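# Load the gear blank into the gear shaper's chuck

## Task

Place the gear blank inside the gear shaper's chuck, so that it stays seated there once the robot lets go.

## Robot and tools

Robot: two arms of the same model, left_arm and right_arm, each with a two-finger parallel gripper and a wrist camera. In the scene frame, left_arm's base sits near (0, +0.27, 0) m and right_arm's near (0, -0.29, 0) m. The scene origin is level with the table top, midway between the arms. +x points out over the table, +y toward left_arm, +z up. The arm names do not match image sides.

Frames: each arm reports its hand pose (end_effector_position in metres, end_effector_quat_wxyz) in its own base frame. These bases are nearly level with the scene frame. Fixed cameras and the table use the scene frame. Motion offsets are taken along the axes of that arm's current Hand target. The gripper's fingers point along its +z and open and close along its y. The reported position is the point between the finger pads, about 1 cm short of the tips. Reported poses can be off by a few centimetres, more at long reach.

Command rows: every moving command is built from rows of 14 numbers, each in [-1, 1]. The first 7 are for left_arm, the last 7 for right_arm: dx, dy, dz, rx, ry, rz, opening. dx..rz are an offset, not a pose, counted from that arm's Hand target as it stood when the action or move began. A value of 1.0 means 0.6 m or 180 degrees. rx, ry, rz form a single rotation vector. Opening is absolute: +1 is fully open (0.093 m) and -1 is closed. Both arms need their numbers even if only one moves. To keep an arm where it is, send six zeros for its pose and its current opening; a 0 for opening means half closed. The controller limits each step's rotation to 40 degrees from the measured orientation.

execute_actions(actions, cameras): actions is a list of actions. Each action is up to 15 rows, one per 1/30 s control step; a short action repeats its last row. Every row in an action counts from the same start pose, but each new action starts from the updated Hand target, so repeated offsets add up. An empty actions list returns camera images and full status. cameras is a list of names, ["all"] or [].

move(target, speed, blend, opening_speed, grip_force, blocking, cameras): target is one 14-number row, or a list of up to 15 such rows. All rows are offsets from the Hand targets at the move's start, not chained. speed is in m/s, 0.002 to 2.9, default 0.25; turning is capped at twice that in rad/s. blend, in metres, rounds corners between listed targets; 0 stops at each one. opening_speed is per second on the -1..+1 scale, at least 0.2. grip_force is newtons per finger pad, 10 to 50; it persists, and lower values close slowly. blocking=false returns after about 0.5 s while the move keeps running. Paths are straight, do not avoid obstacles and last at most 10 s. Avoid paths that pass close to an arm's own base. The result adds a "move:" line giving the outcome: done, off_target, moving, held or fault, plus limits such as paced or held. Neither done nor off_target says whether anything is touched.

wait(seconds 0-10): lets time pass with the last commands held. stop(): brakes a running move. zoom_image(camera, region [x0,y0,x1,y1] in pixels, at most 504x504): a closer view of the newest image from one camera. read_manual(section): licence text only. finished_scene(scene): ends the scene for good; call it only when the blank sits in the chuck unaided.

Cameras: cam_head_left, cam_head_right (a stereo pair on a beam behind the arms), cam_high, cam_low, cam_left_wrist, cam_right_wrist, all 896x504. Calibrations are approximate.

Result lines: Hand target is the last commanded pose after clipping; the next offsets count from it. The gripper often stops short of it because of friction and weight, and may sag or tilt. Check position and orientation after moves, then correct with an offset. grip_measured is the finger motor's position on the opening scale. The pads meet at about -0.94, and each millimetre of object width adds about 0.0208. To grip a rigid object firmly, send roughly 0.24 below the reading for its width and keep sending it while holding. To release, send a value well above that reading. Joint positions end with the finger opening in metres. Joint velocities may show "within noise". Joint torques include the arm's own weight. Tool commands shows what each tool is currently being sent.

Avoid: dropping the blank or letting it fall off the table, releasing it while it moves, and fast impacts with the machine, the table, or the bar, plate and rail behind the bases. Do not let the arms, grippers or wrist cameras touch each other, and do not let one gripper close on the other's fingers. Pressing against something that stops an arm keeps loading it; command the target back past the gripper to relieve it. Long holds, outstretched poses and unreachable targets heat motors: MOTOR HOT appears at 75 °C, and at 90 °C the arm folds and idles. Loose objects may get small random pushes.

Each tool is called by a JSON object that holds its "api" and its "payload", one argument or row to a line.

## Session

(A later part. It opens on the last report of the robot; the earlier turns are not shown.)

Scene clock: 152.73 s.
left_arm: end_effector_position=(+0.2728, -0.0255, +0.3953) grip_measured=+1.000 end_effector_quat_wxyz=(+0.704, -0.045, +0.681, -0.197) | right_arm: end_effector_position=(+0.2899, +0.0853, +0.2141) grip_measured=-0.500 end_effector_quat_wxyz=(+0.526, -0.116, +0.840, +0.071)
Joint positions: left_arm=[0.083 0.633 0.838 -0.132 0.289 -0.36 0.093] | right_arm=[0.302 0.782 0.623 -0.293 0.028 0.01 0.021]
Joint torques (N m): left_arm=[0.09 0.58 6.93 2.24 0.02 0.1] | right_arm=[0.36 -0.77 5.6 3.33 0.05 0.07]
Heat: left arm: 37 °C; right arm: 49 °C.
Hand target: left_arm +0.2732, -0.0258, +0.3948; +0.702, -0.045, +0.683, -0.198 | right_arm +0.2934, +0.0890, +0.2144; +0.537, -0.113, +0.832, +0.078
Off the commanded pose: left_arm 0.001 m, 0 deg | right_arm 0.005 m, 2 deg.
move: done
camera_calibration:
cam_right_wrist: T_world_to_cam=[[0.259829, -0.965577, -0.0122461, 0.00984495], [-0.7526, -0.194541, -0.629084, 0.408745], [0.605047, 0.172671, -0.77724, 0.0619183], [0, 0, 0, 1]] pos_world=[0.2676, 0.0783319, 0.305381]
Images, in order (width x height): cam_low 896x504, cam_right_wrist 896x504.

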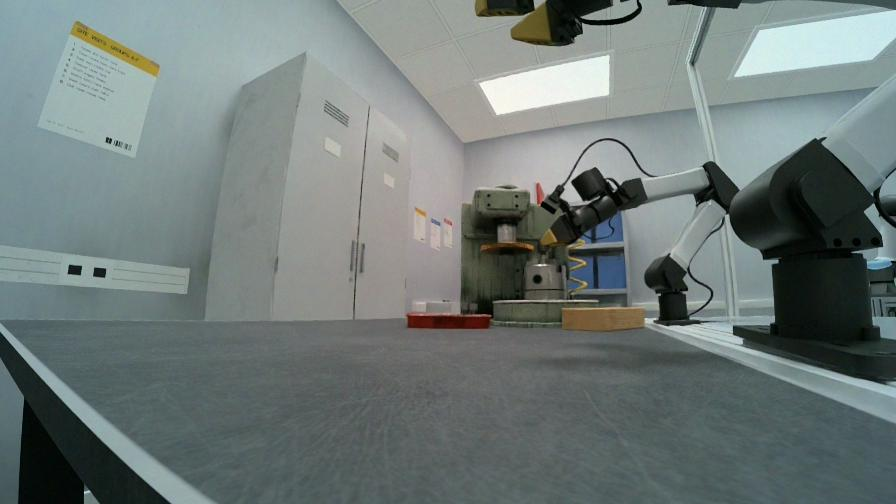

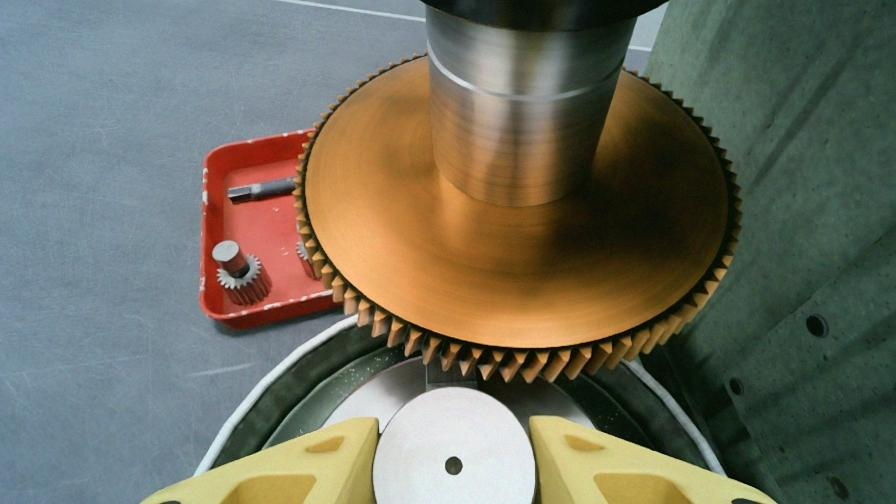

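{"api": "move", "payload": {
  "target": [
    [0,0,0,0,0,0,1, -0.0471,0.0004,-0.0212,0,0,0,-0.7],
    [0,0,0,0,0,0,1, -0.0217,0.0002,-0.0093,0,0,0,-0.7]
  ],
  "speed": 0.06,
  "cameras": ["cam_right_wrist","cam_low"]
}}

{"api": "zoom_image", "payload": {
  "camera": "cam_low",
  "region": [525, 240, 565, 280]
}}

Scene clock: 161.63 s.
left_arm: end_effector_position=(+0.2728, -0.0255, +0.3953) grip_measured=+1.000 end_effector_quat_wxyz=(+0.704, -0.045, +0.681, -0.197) | right_arm: end_effector_position=(+0.2897, +0.0852, +0.2150) grip_measured=-0.500 end_effector_quat_wxyz=(+0.509, -0.117, +0.850, +0.068)
Joint positions: left_arm=[0.083 0.633 0.838 -0.132 0.289 -0.36 0.093] | right_arm=[0.302 0.807 0.666 -0.351 0.028 0.012 0.021]
Joint torques (N m): left_arm=[0.05 0.55 6.94 2.24 0.02 0.11] | right_arm=[0.39 -2.58 6.82 3.32 0.05 0.06]
Heat: left arm: 38 °C; right arm: 48 °C.
Hand target: left_arm +0.2732, -0.0258, +0.3948; +0.702, -0.045, +0.683, -0.198 | right_arm +0.2936, +0.0891, +0.2287; +0.537, -0.113, +0.832, +0.078
Off the commanded pose: left_arm 0.001 m, 0 deg | right_arm 0.015 m, 4 deg.
move: off_target (right_arm)
camera_calibration:
cam_right_wrist: T_world_to_cam=[[0.258691, -0.965884, -0.0120816, 0.0101591], [-0.775747, -0.200282, -0.598418, 0.409735], [0.575583, 0.164178, -0.801093, 0.0770076], [0, 0, 0, 1]] pos_world=[0.270899, 0.0792322, 0.307006]
Images, in order (width x height): cam_low 896x504, cam_right_wrist 896x504.

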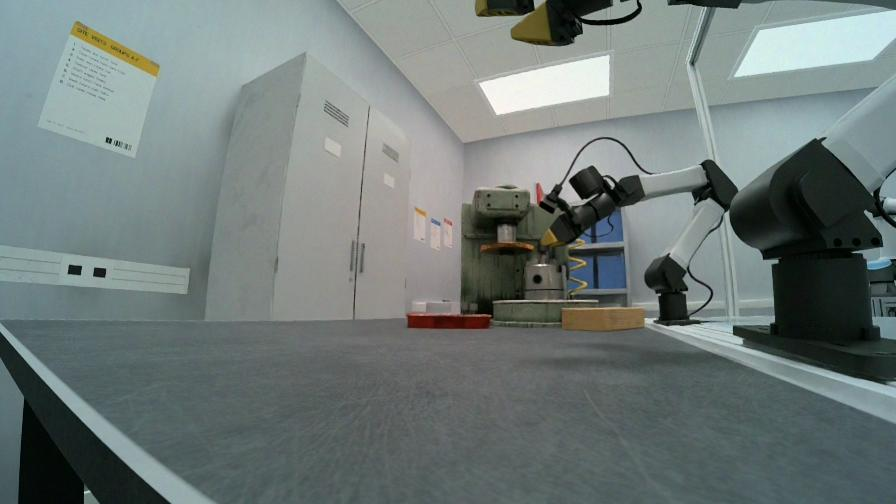

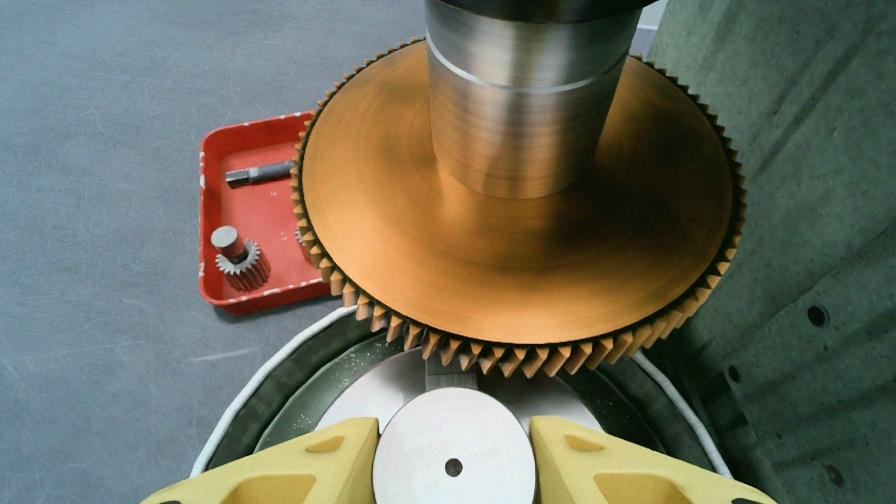

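Scaled by 12.600 from the camera's 896x504 image, which has a finer 1280x720 frame.

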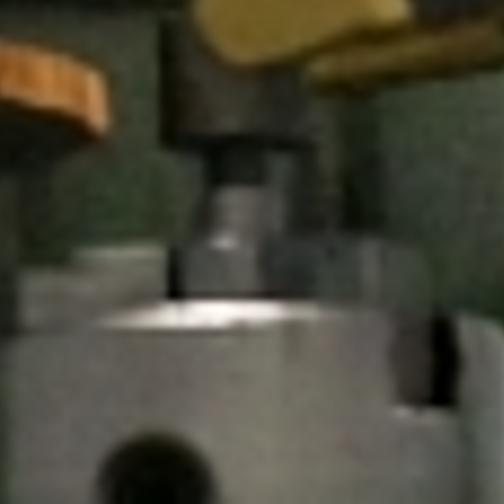

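{"api": "move", "payload": {
  "target": [
    [0,0,0,0,0,0,1, -0.031,0.0015,-0.0183,0,0,0,-0.7],
    [0,0,0,0,0,0,1, 0.0053,0.001,-0.0015,0,0,0,-0.7]
  ],
  "speed": 0.06,
  "cameras": ["cam_right_wrist","cam_low"]
}}

{"api": "zoom_image", "payload": {
  "camera": "cam_low",
  "region": [525, 240, 565, 280]
}}

Scene clock: 171.53 s.
left_arm: end_effector_position=(+0.2728, -0.0255, +0.3953) grip_measured=+1.000 end_effector_quat_wxyz=(+0.704, -0.045, +0.681, -0.197) | right_arm: end_effector_position=(+0.2891, +0.0855, +0.2148) grip_measured=-0.500 end_effector_quat_wxyz=(+0.513, -0.116, +0.848, +0.070)
Joint positions: left_arm=[0.083 0.633 0.838 -0.132 0.289 -0.36 0.093] | right_arm=[0.303 0.799 0.657 -0.341 0.028 0.013 0.021]
Joint torques (N m): left_arm=[0.13 0.57 6.94 2.24 0.03 0.11] | right_arm=[0.62 -2.76 6.53 3.27 0.11 0.07]
Motor temperatures (°C): left_arm=[25 25 38 35 22 25 22] | right_arm=[23 27 41 50 24 25 27]
Heat: left arm: 38 °C; right arm: 50 °C.
Hand target: left_arm +0.2732, -0.0258, +0.3948; +0.702, -0.045, +0.683, -0.198 | right_arm +0.2914, +0.0892, +0.2260; +0.537, -0.113, +0.832, +0.078
Off the commanded pose: left_arm 0.001 m, 0 deg | right_arm 0.012 m, 3 deg.
move: off_target (right_arm)
camera_calibration:
cam_right_wrist: T_world_to_cam=[[0.259088, -0.965752, -0.0139862, 0.0107649], [-0.771324, -0.198169, -0.604805, 0.409103], [0.58132, 0.167486, -0.796251, 0.0742495], [0, 0, 0, 1]] pos_world=[0.269599, 0.079032, 0.306699]
Images, in order (width x height): cam_low 896x504, cam_right_wrist 896x504.

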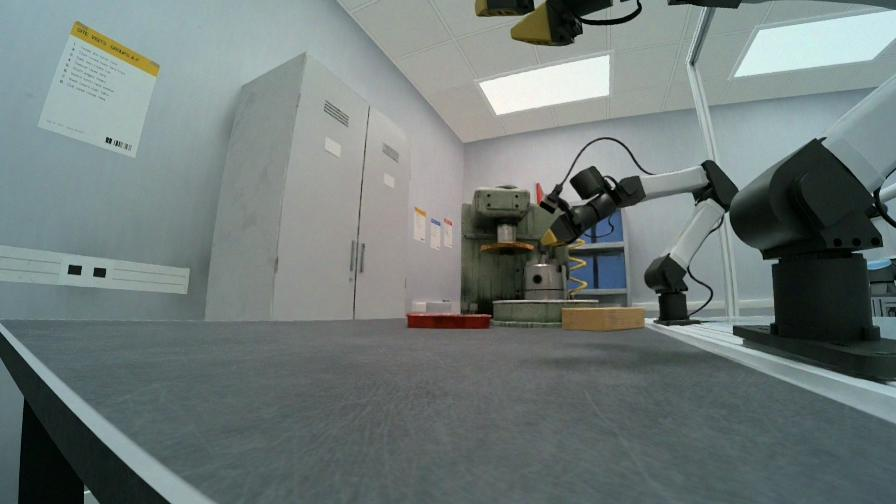

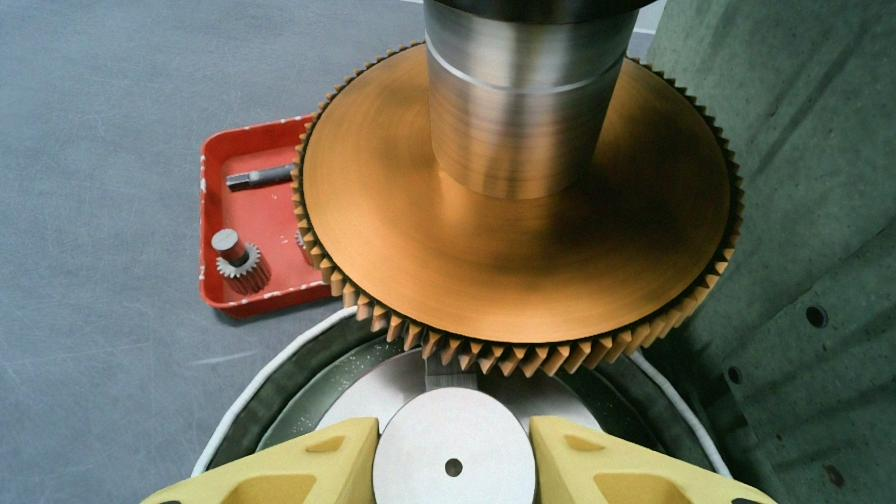

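Scaled by 12.600 from the camera's 896x504 image, which has a finer 1280x720 frame.

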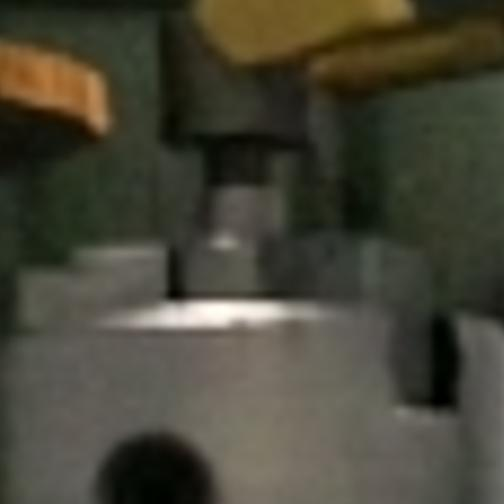

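{"api": "zoom_image", "payload": {
  "camera": "cam_low",
  "region": [520, 262, 572, 296]
}}

{"api": "zoom_image", "payload": {
  "camera": "cam_low",
  "region": [536, 250, 556, 266]
}}

Scaled by 9.692 from the camera's 896x504 image, which has a finer 1280x720 frame.

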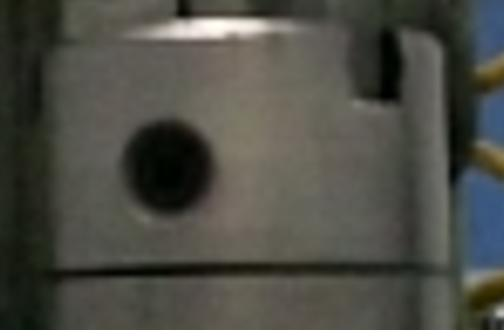

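Scaled by 25.200 from the camera's 896x504 image, which has a finer 1280x720 frame.

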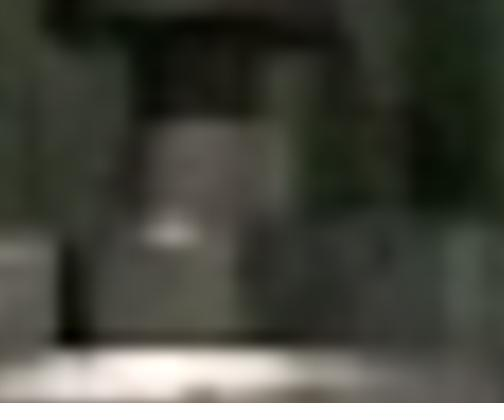

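{"api": "move", "payload": {
  "target": [0,0,0,0,0,0,1, 0.0188,0.0003,0.003,0,0,0,-0.7],
  "speed": 0.04,
  "cameras": ["cam_right_wrist","cam_low"]
}}

{"api": "zoom_image", "payload": {
  "camera": "cam_low",
  "region": [525, 240, 565, 280]
}}

Scene clock: 186.30 s.
left_arm: end_effector_position=(+0.2728, -0.0255, +0.3953) grip_measured=+1.000 end_effector_quat_wxyz=(+0.704, -0.045, +0.681, -0.197) | right_arm: end_effector_position=(+0.2883, +0.0852, +0.2141) grip_measured=-0.500 end_effector_quat_wxyz=(+0.528, -0.114, +0.838, +0.071)
Joint positions: left_arm=[0.083 0.633 0.838 -0.132 0.289 -0.36 0.093] | right_arm=[0.306 0.771 0.615 -0.291 0.034 0.015 0.021]
Joint torques (N m): left_arm=[0.06 0.58 6.91 2.24 0.03 0.1] | right_arm=[0.61 -1.8 5.93 3.08 0.07 0.08]
Heat: left arm: 38 °C; right arm: 49 °C.
Hand target: left_arm +0.2732, -0.0258, +0.3948; +0.702, -0.045, +0.683, -0.198 | right_arm +0.2885, +0.0885, +0.2150; +0.537, -0.113, +0.832, +0.078
Off the commanded pose: left_arm 0.001 m, 0 deg | right_arm 0.004 m, 1 deg.
move: done
camera_calibration:
cam_right_wrist: T_world_to_cam=[[0.257062, -0.966294, -0.013959, 0.0113171], [-0.749863, -0.190332, -0.633624, 0.407286], [0.60961, 0.173348, -0.773515, 0.0606989], [0, 0, 0, 1]] pos_world=[0.265497, 0.0779332, 0.305176]
Images, in order (width x height): cam_low 896x504, cam_right_wrist 896x504.

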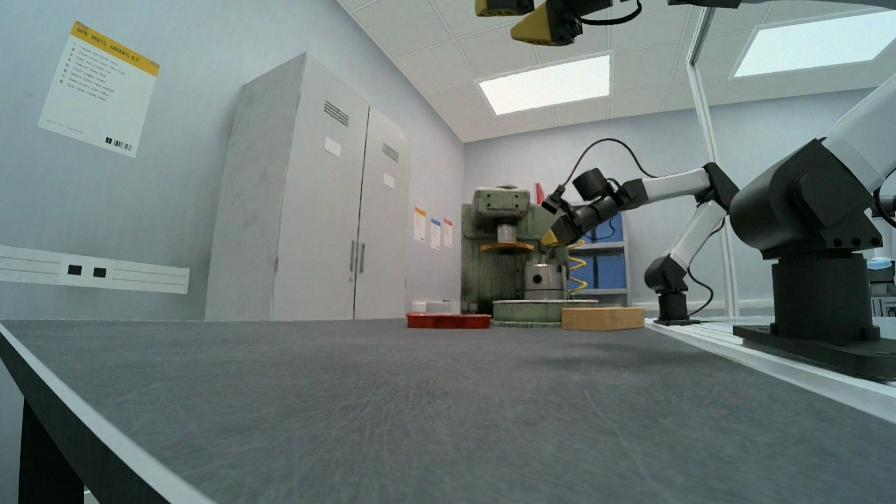

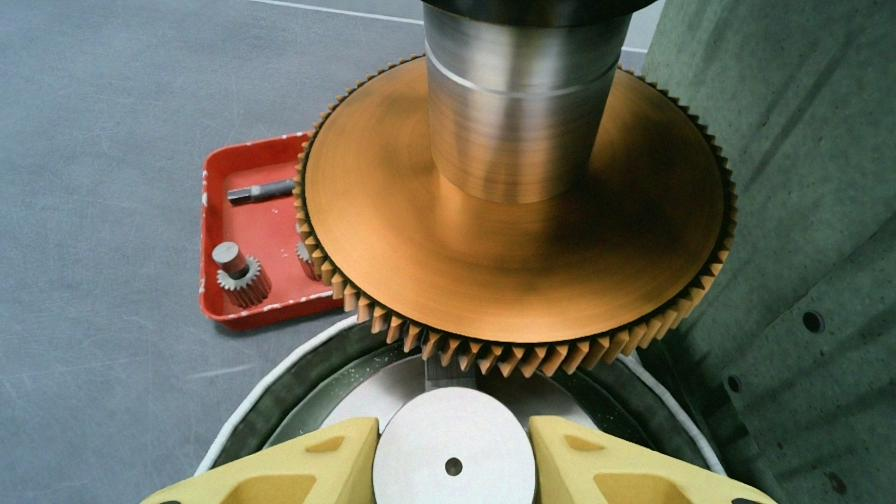

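Scaled by 12.600 from the camera's 896x504 image, which has a finer 1280x720 frame.

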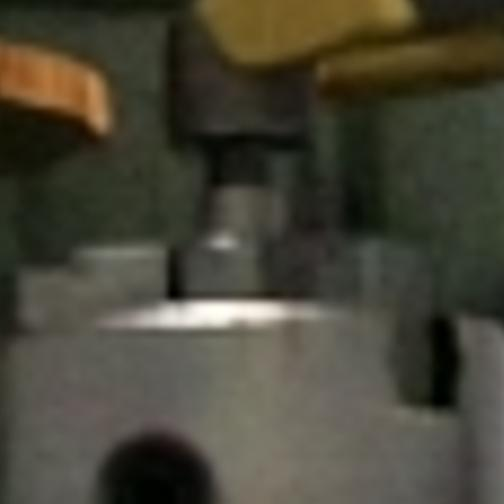

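{"api": "move", "payload": {
  "target": [0,0,0,0,0,0,1, 0.0052,0,-0.0033,0,0.015,0,-0.7],
  "speed": 0.04,
  "cameras": ["cam_right_wrist","cam_low"]
}}

{"api": "zoom_image", "payload": {
  "camera": "cam_low",
  "region": [525, 240, 565, 280]
}}

Scene clock: 208.63 s.
left_arm: end_effector_position=(+0.2728, -0.0255, +0.3953) grip_measured=+1.000 end_effector_quat_wxyz=(+0.704, -0.045, +0.681, -0.197) | right_arm: end_effector_position=(+0.2881, +0.0851, +0.2136) grip_measured=-0.500 end_effector_quat_wxyz=(+0.527, -0.114, +0.839, +0.071)
Joint positions: left_arm=[0.083 0.633 0.838 -0.132 0.289 -0.36 0.093] | right_arm=[0.306 0.771 0.615 -0.293 0.034 0.015 0.021]
Joint torques (N m): left_arm=[0.12 0.55 6.94 2.24 0.02 0.1] | right_arm=[0.54 -0.77 8.77 2.3 0.04 0.08]
Heat: left arm: 38 °C; right arm: 48 °C.
Hand target: left_arm +0.2732, -0.0258, +0.3948; +0.702, -0.045, +0.683, -0.198 | right_arm +0.2855, +0.0877, +0.2130; +0.517, -0.115, +0.845, +0.075
Off the commanded pose: left_arm 0.001 m, 0 deg | right_arm 0.004 m, 1 deg.
move: done
camera_calibration:
cam_right_wrist: T_world_to_cam=[[0.256738, -0.966372, -0.0145481, 0.0114869], [-0.75145, -0.190128, -0.631802, 0.406864], [0.60779, 0.17314, -0.774993, 0.0613578], [0, 0, 0, 1]] pos_world=[0.265497, 0.0778333, 0.304777]
Images, in order (width x height): cam_low 896x504, cam_right_wrist 896x504.

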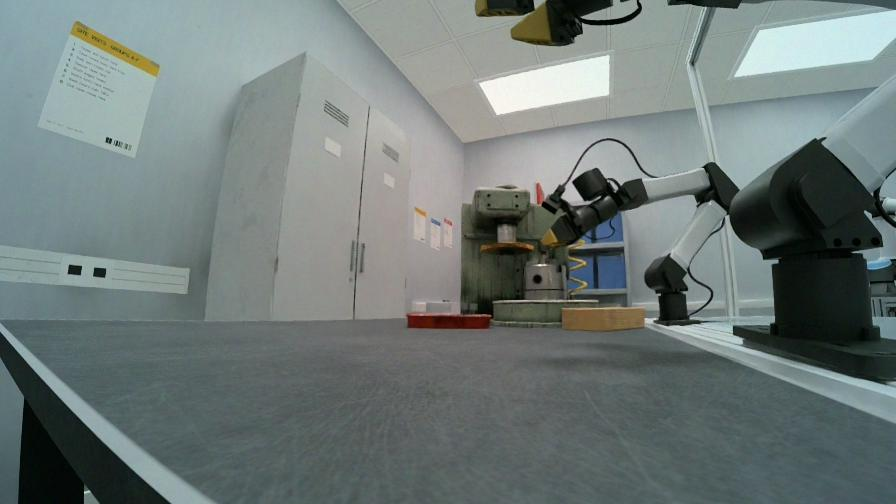

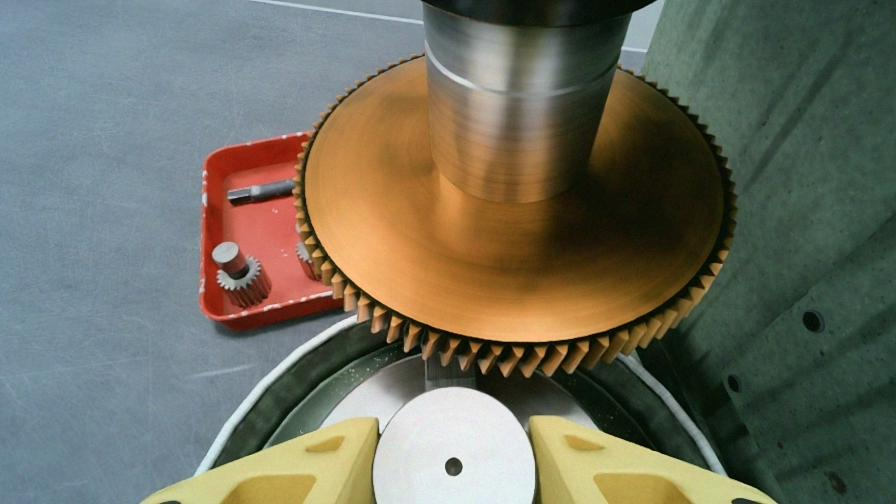

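Scaled by 12.600 from the camera's 896x504 image, which has a finer 1280x720 frame.

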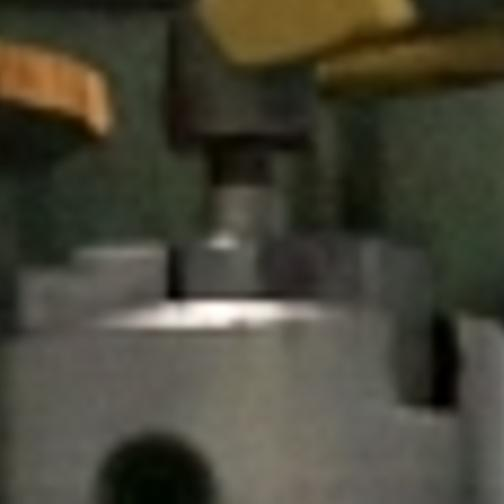

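{"api": "move", "payload": {
  "target": [0,0,0,0,0,0,1, 0.0052,0,-0.0033,0,0.017,0,-0.7],
  "speed": 0.04,
  "cameras": ["cam_right_wrist","cam_low"]
}}

{"api": "zoom_image", "payload": {
  "camera": "cam_low",
  "region": [525, 240, 565, 280]
}}

Scene clock: 212.53 s.
left_arm: end_effector_position=(+0.2728, -0.0255, +0.3953) grip_measured=+1.000 end_effector_quat_wxyz=(+0.704, -0.045, +0.681, -0.197) | right_arm: end_effector_position=(+0.2879, +0.0850, +0.2134) grip_measured=-0.500 end_effector_quat_wxyz=(+0.514, -0.115, +0.847, +0.069)
Joint positions: left_arm=[0.083 0.633 0.838 -0.132 0.289 -0.36 0.093] | right_arm=[0.306 0.79 0.647 -0.337 0.034 0.017 0.021]
Joint torques (N m): left_arm=[0.1 0.57 6.9 2.24 0.01 0.11] | right_arm=[0.51 -0.92 9.83 1.91 0.03 0.05]
Heat: left arm: 38 °C; right arm: 47 °C.
Hand target: left_arm +0.2732, -0.0258, +0.3948; +0.702, -0.045, +0.683, -0.198 | right_arm +0.2825, +0.0869, +0.2111; +0.494, -0.117, +0.858, +0.072
Off the commanded pose: left_arm 0.001 m, 0 deg | right_arm 0.006 m, 3 deg.
move: off_target (right_arm)
camera_calibration:
cam_right_wrist: T_world_to_cam=[[0.255595, -0.966676, -0.0144209, 0.0118905], [-0.7705, -0.19467, -0.606987, 0.407126], [0.583953, 0.166254, -0.794581, 0.0728755], [0, 0, 0, 1]] pos_world=[0.268096, 0.0786335, 0.305197]
Images, in order (width x height): cam_low 896x504, cam_right_wrist 896x504.

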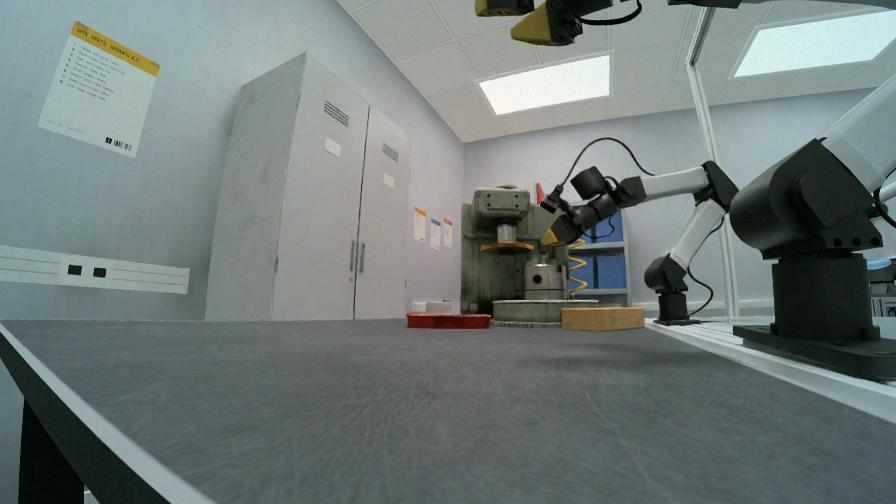

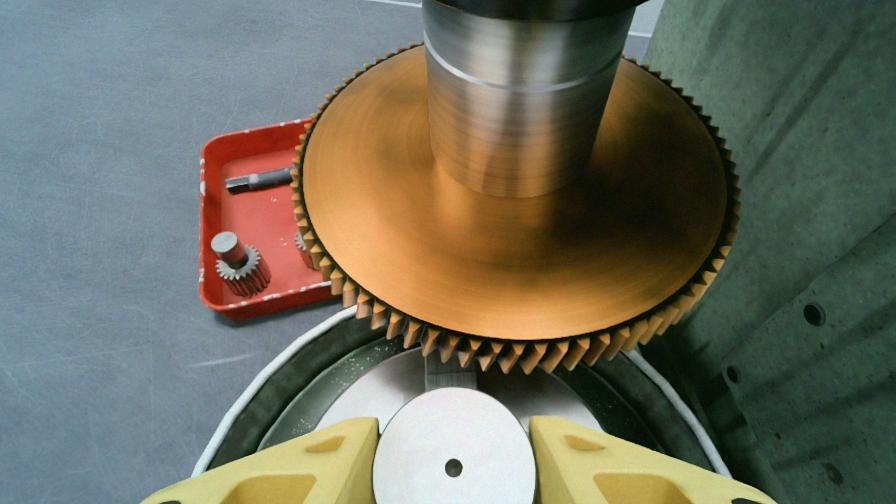

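Scaled by 12.600 from the camera's 896x504 image, which has a finer 1280x720 frame.

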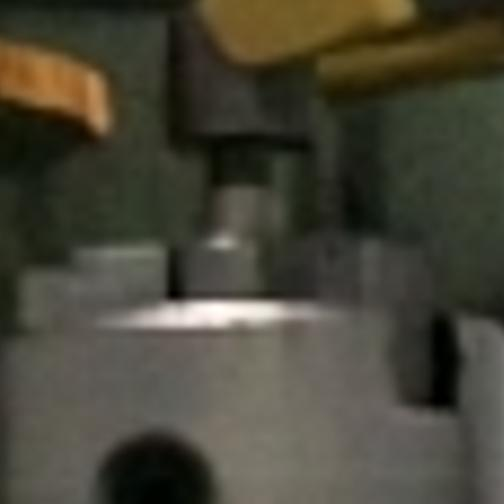

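{"api": "move", "payload": {
  "target": [0,0,0,0,0,0,1, -0.0072,-0.0032,0.0157,0,-0.0315,0,-0.7],
  "speed": 0.04,
  "cameras": ["cam_right_wrist","cam_low"]
}}

{"api": "zoom_image", "payload": {
  "camera": "cam_low",
  "region": [525, 240, 565, 280]
}}

Scene clock: 223.17 s.
left_arm: end_effector_position=(+0.2728, -0.0255, +0.3953) grip_measured=+1.000 end_effector_quat_wxyz=(+0.704, -0.045, +0.681, -0.197) | right_arm: end_effector_position=(+0.2894, +0.0855, +0.2120) grip_measured=-0.500 end_effector_quat_wxyz=(+0.529, -0.113, +0.838, +0.072)
Joint positions: left_arm=[0.083 0.633 0.838 -0.132 0.289 -0.36 0.093] | right_arm=[0.306 0.776 0.607 -0.277 0.034 0.017 0.021]
Joint torques (N m): left_arm=[0.08 0.59 6.94 2.25 0.03 0.11] | right_arm=[-0.51 -0.61 5.5 3.26 -0.07 -0.02]
Heat: left arm: 38 °C; right arm: 46 °C.
Hand target: left_arm +0.2732, -0.0258, +0.3948; +0.702, -0.045, +0.683, -0.198 | right_arm +0.2929, +0.0879, +0.2101; +0.536, -0.113, +0.833, +0.078
Off the commanded pose: left_arm 0.001 m, 0 deg | right_arm 0.005 m, 1 deg.
move: done
camera_calibration:
cam_right_wrist: T_world_to_cam=[[0.256168, -0.966498, -0.0161392, 0.012114], [-0.749711, -0.188114, -0.634465, 0.406858], [0.610173, 0.174629, -0.772783, 0.0578955], [0, 0, 0, 1]] pos_world=[0.266596, 0.0781336, 0.303073]
Images, in order (width x height): cam_low 896x504, cam_right_wrist 896x504.

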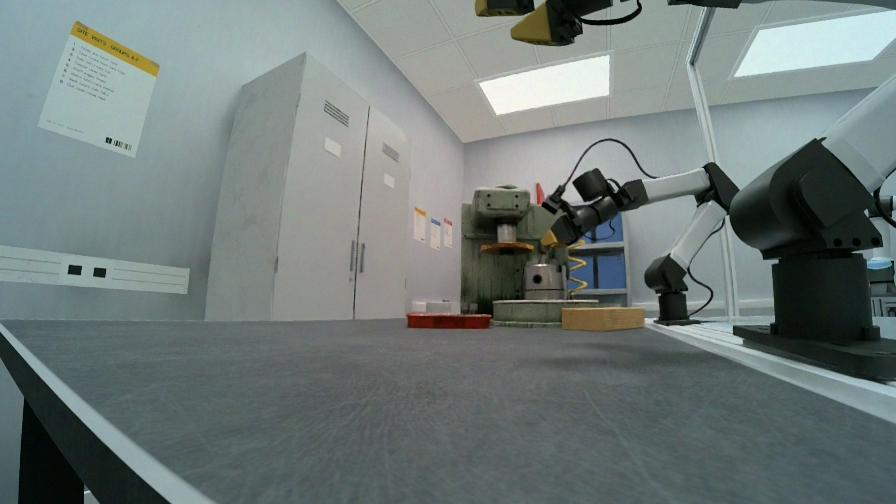

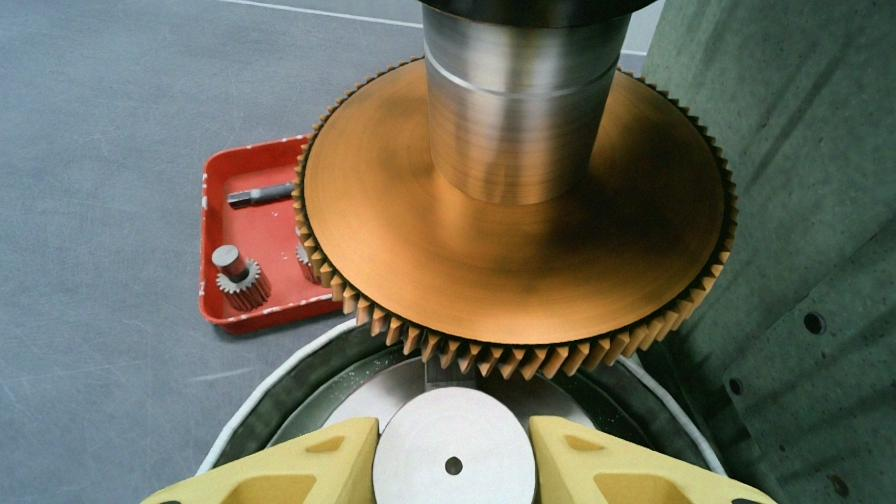

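Scaled by 12.600 from the camera's 896x504 image, which has a finer 1280x720 frame.

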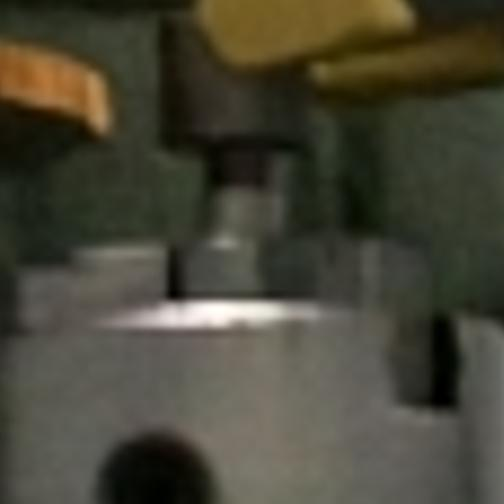

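{"api": "wait", "payload": {
  "seconds": 0,
  "cameras": ["cam_head_left","cam_head_right","cam_high"]
}}

{"api": "zoom_image", "payload": {
  "camera": "cam_head_left",
  "region": [520, 330, 600, 400]
}}

{"api": "zoom_image", "payload": {
  "camera": "cam_head_right",
  "region": [510, 330, 590, 400]
}}

{"api": "zoom_image", "payload": {
  "camera": "cam_high",
  "region": [340, 180, 420, 250]
}}

Scene clock: 231.03 s.
left_arm: end_effector_position=(+0.2728, -0.0255, +0.3953) grip_measured=+1.000 end_effector_quat_wxyz=(+0.704, -0.045, +0.681, -0.197) | right_arm: end_effector_position=(+0.2894, +0.0855, +0.2120) grip_measured=-0.500 end_effector_quat_wxyz=(+0.529, -0.113, +0.838, +0.072)
Joint positions: left_arm=[0.083 0.633 0.838 -0.132 0.289 -0.36 0.093] | right_arm=[0.306 0.776 0.607 -0.277 0.034 0.017 0.021]
Joint torques (N m): left_arm=[0.09 0.55 6.98 2.24 0.02 0.11] | right_arm=[-0.55 -0.57 5.46 3.29 -0.04 -0.01]
Heat: left arm: 38 °C; right arm: 49 °C.
Hand target: left_arm +0.2732, -0.0258, +0.3948; +0.702, -0.045, +0.683, -0.198 | right_arm +0.2929, +0.0879, +0.2101; +0.536, -0.113, +0.833, +0.078
Tool commands: left_gripper/opening=+1.0 right_gripper/opening=-0.7
Off the commanded pose: left_arm 0.001 m, 0 deg | right_arm 0.005 m, 1 deg.
Images, in order (width x height): cam_head_left 896x504, cam_head_right 896x504, cam_high 896x504.

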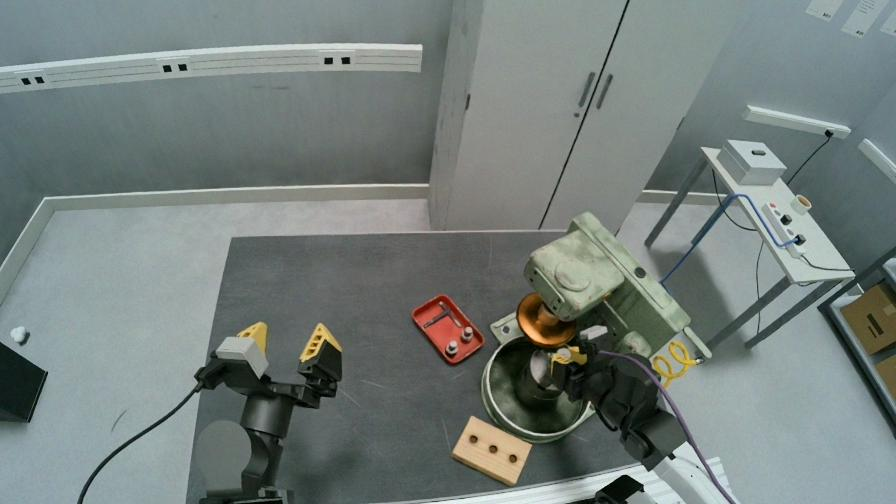

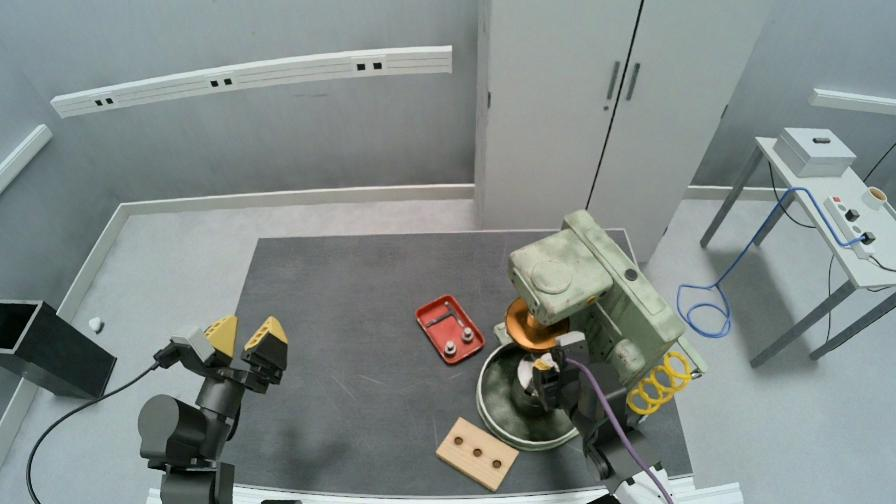

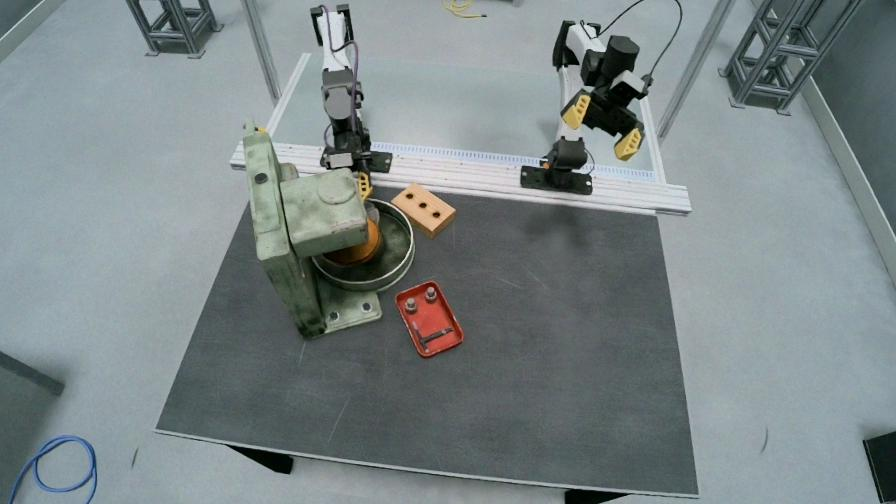

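Scaled by 6.300 from the camera's 896x504 image, which has a finer 1280x720 frame.

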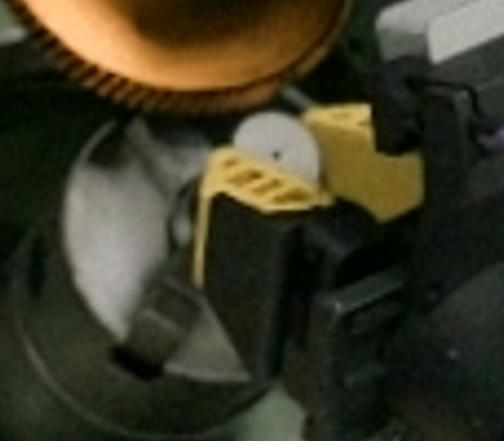

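Scaled by 6.300 from the camera's 896x504 image, which has a finer 1280x720 frame.

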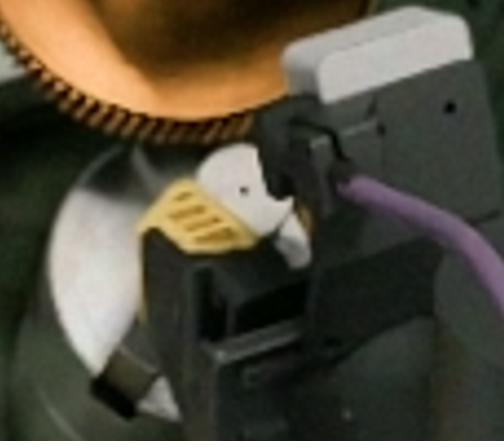

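Scaled by 6.300 from the camera's 896x504 image, which has a finer 1280x720 frame.

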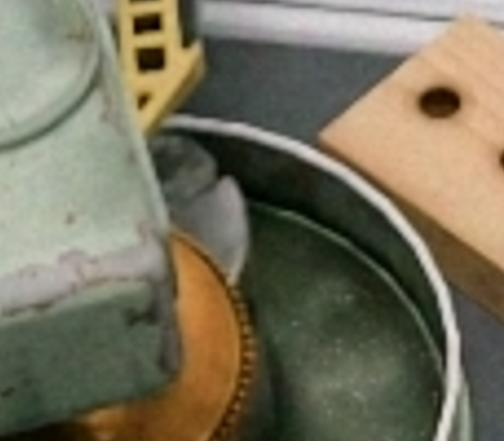

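{"api": "move", "payload": {
  "target": [
    [0,0,0,0,0,0,1, -0.0673,0.002,-0.0293,0,0,0,-0.7],
    [0,0,0,0,0,0,1, -0.0312,0.0015,-0.0128,0,0,0,-0.7]
  ],
  "speed": 0.06,
  "cameras": ["cam_right_wrist","cam_low","cam_head_left","cam_head_right"]
}}

{"api": "zoom_image", "payload": {
  "camera": "cam_low",
  "region": [525, 240, 565, 280]
}}

{"api": "zoom_image", "payload": {
  "camera": "cam_head_left",
  "region": [520, 330, 600, 400]
}}

{"api": "zoom_image", "payload": {
  "camera": "cam_head_right",
  "region": [510, 330, 590, 400]
}}

Scene clock: 290.27 s.
left_arm: end_effector_position=(+0.2728, -0.0255, +0.3953) grip_measured=+1.000 end_effector_quat_wxyz=(+0.704, -0.045, +0.681, -0.197) | right_arm: end_effector_position=(+0.2897, +0.0856, +0.2146) grip_measured=-0.500 end_effector_quat_wxyz=(+0.505, -0.115, +0.853, +0.068)
Joint positions: left_arm=[0.083 0.633 0.838 -0.132 0.289 -0.36 0.093] | right_arm=[0.306 0.813 0.675 -0.363 0.034 0.017 0.021]
Joint torques (N m): left_arm=[0.06 0.57 6.94 2.25 0.02 0.1] | right_arm=[-0.14 -3.11 6.71 3.36 -0.02 -0.01]
Motor temperatures (°C): left_arm=[25 24 38 37 22 25 22] | right_arm=[23 26 39 55 24 24 27]
Heat: left arm: 38 °C; right arm: 55 °C.
Hand target: left_arm +0.2732, -0.0258, +0.3948; +0.702, -0.045, +0.683, -0.198 | right_arm +0.2934, +0.0887, +0.2303; +0.536, -0.113, +0.833, +0.078
Off the commanded pose: left_arm 0.001 m, 0 deg | right_arm 0.016 m, 4 deg.
move: off_target (right_arm)
camera_calibration:
cam_right_wrist: T_world_to_cam=[[0.255374, -0.966748, -0.0135093, 0.0118174], [-0.782238, -0.198382, -0.590549, 0.409613], [0.568232, 0.161378, -0.806889, 0.0802521], [0, 0, 0, 1]] pos_world=[0.271796, 0.0797335, 0.306811]
Images, in order (width x height): cam_head_left 896x504, cam_head_right 896x504, cam_low 896x504, cam_right_wrist 896x504.

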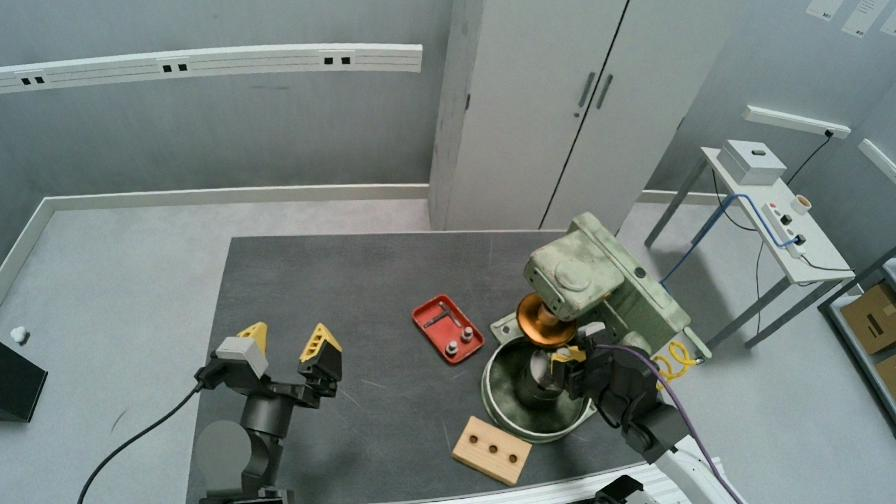

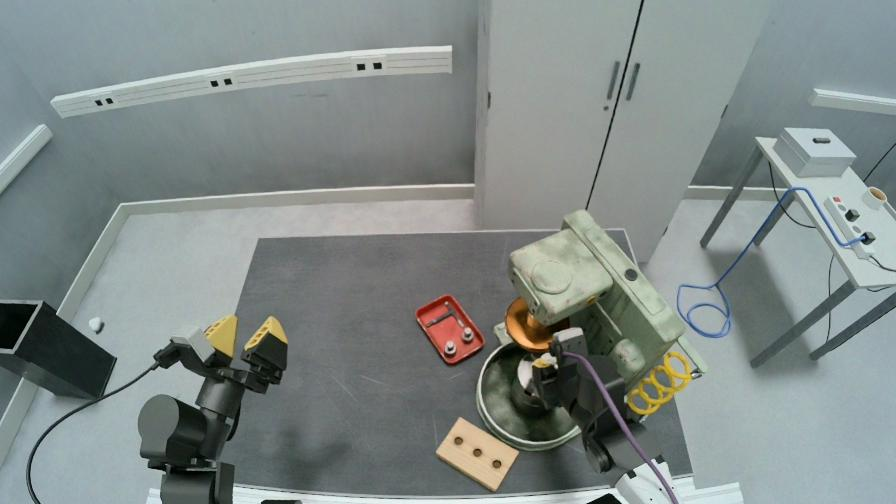

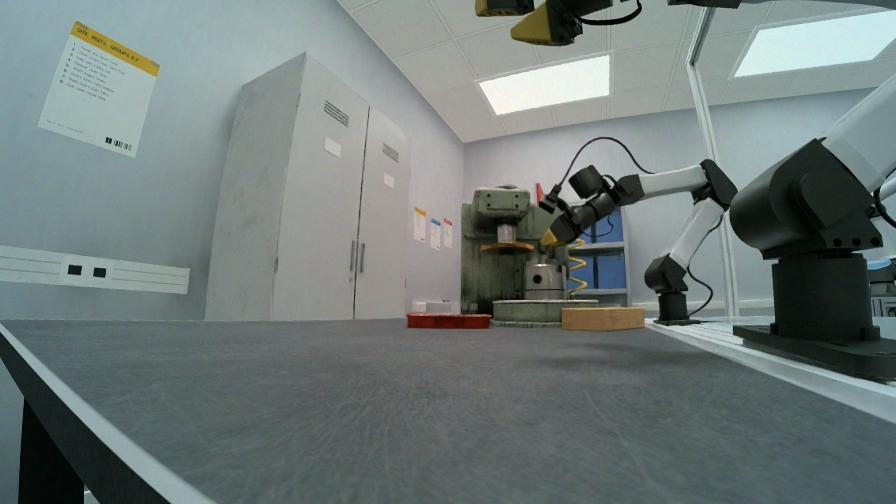

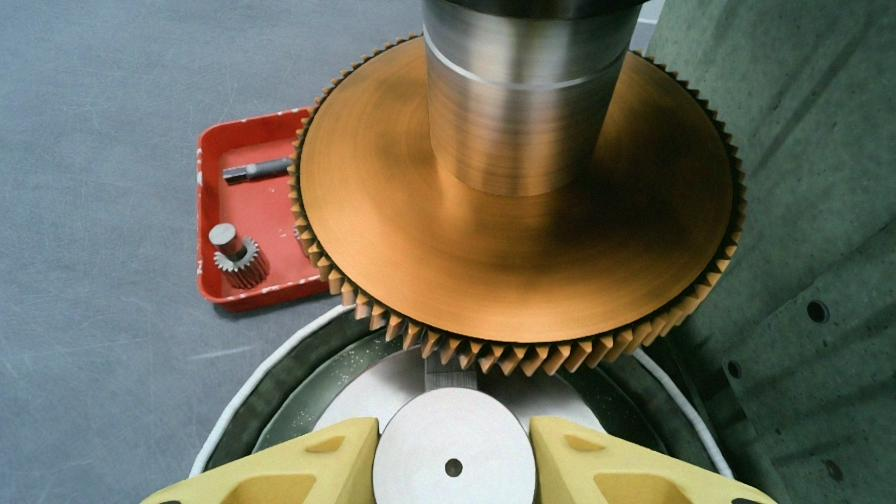

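Scaled by 12.600 from the camera's 896x504 image, which has a finer 1280x720 frame.

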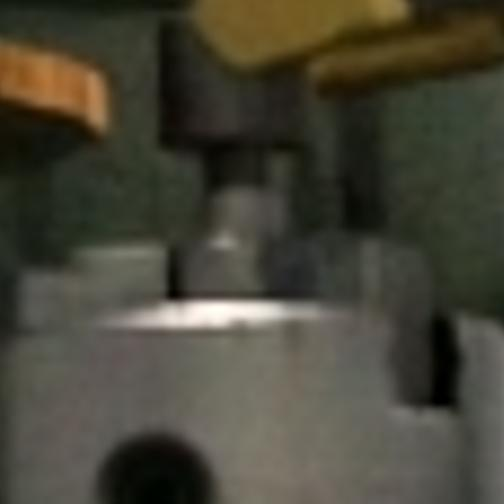

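Scaled by 6.300 from the camera's 896x504 image, which has a finer 1280x720 frame.

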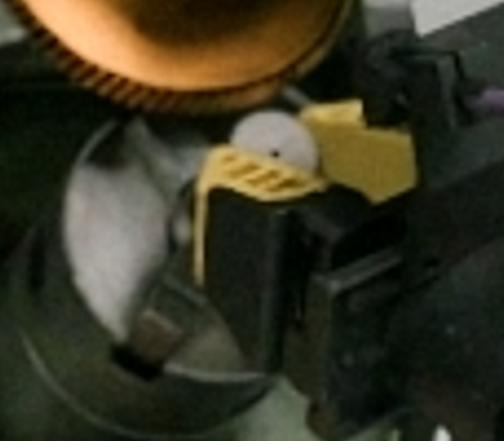

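Scaled by 6.300 from the camera's 896x504 image, which has a finer 1280x720 frame.

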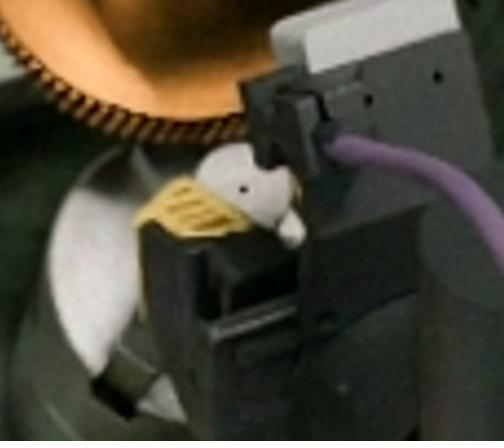

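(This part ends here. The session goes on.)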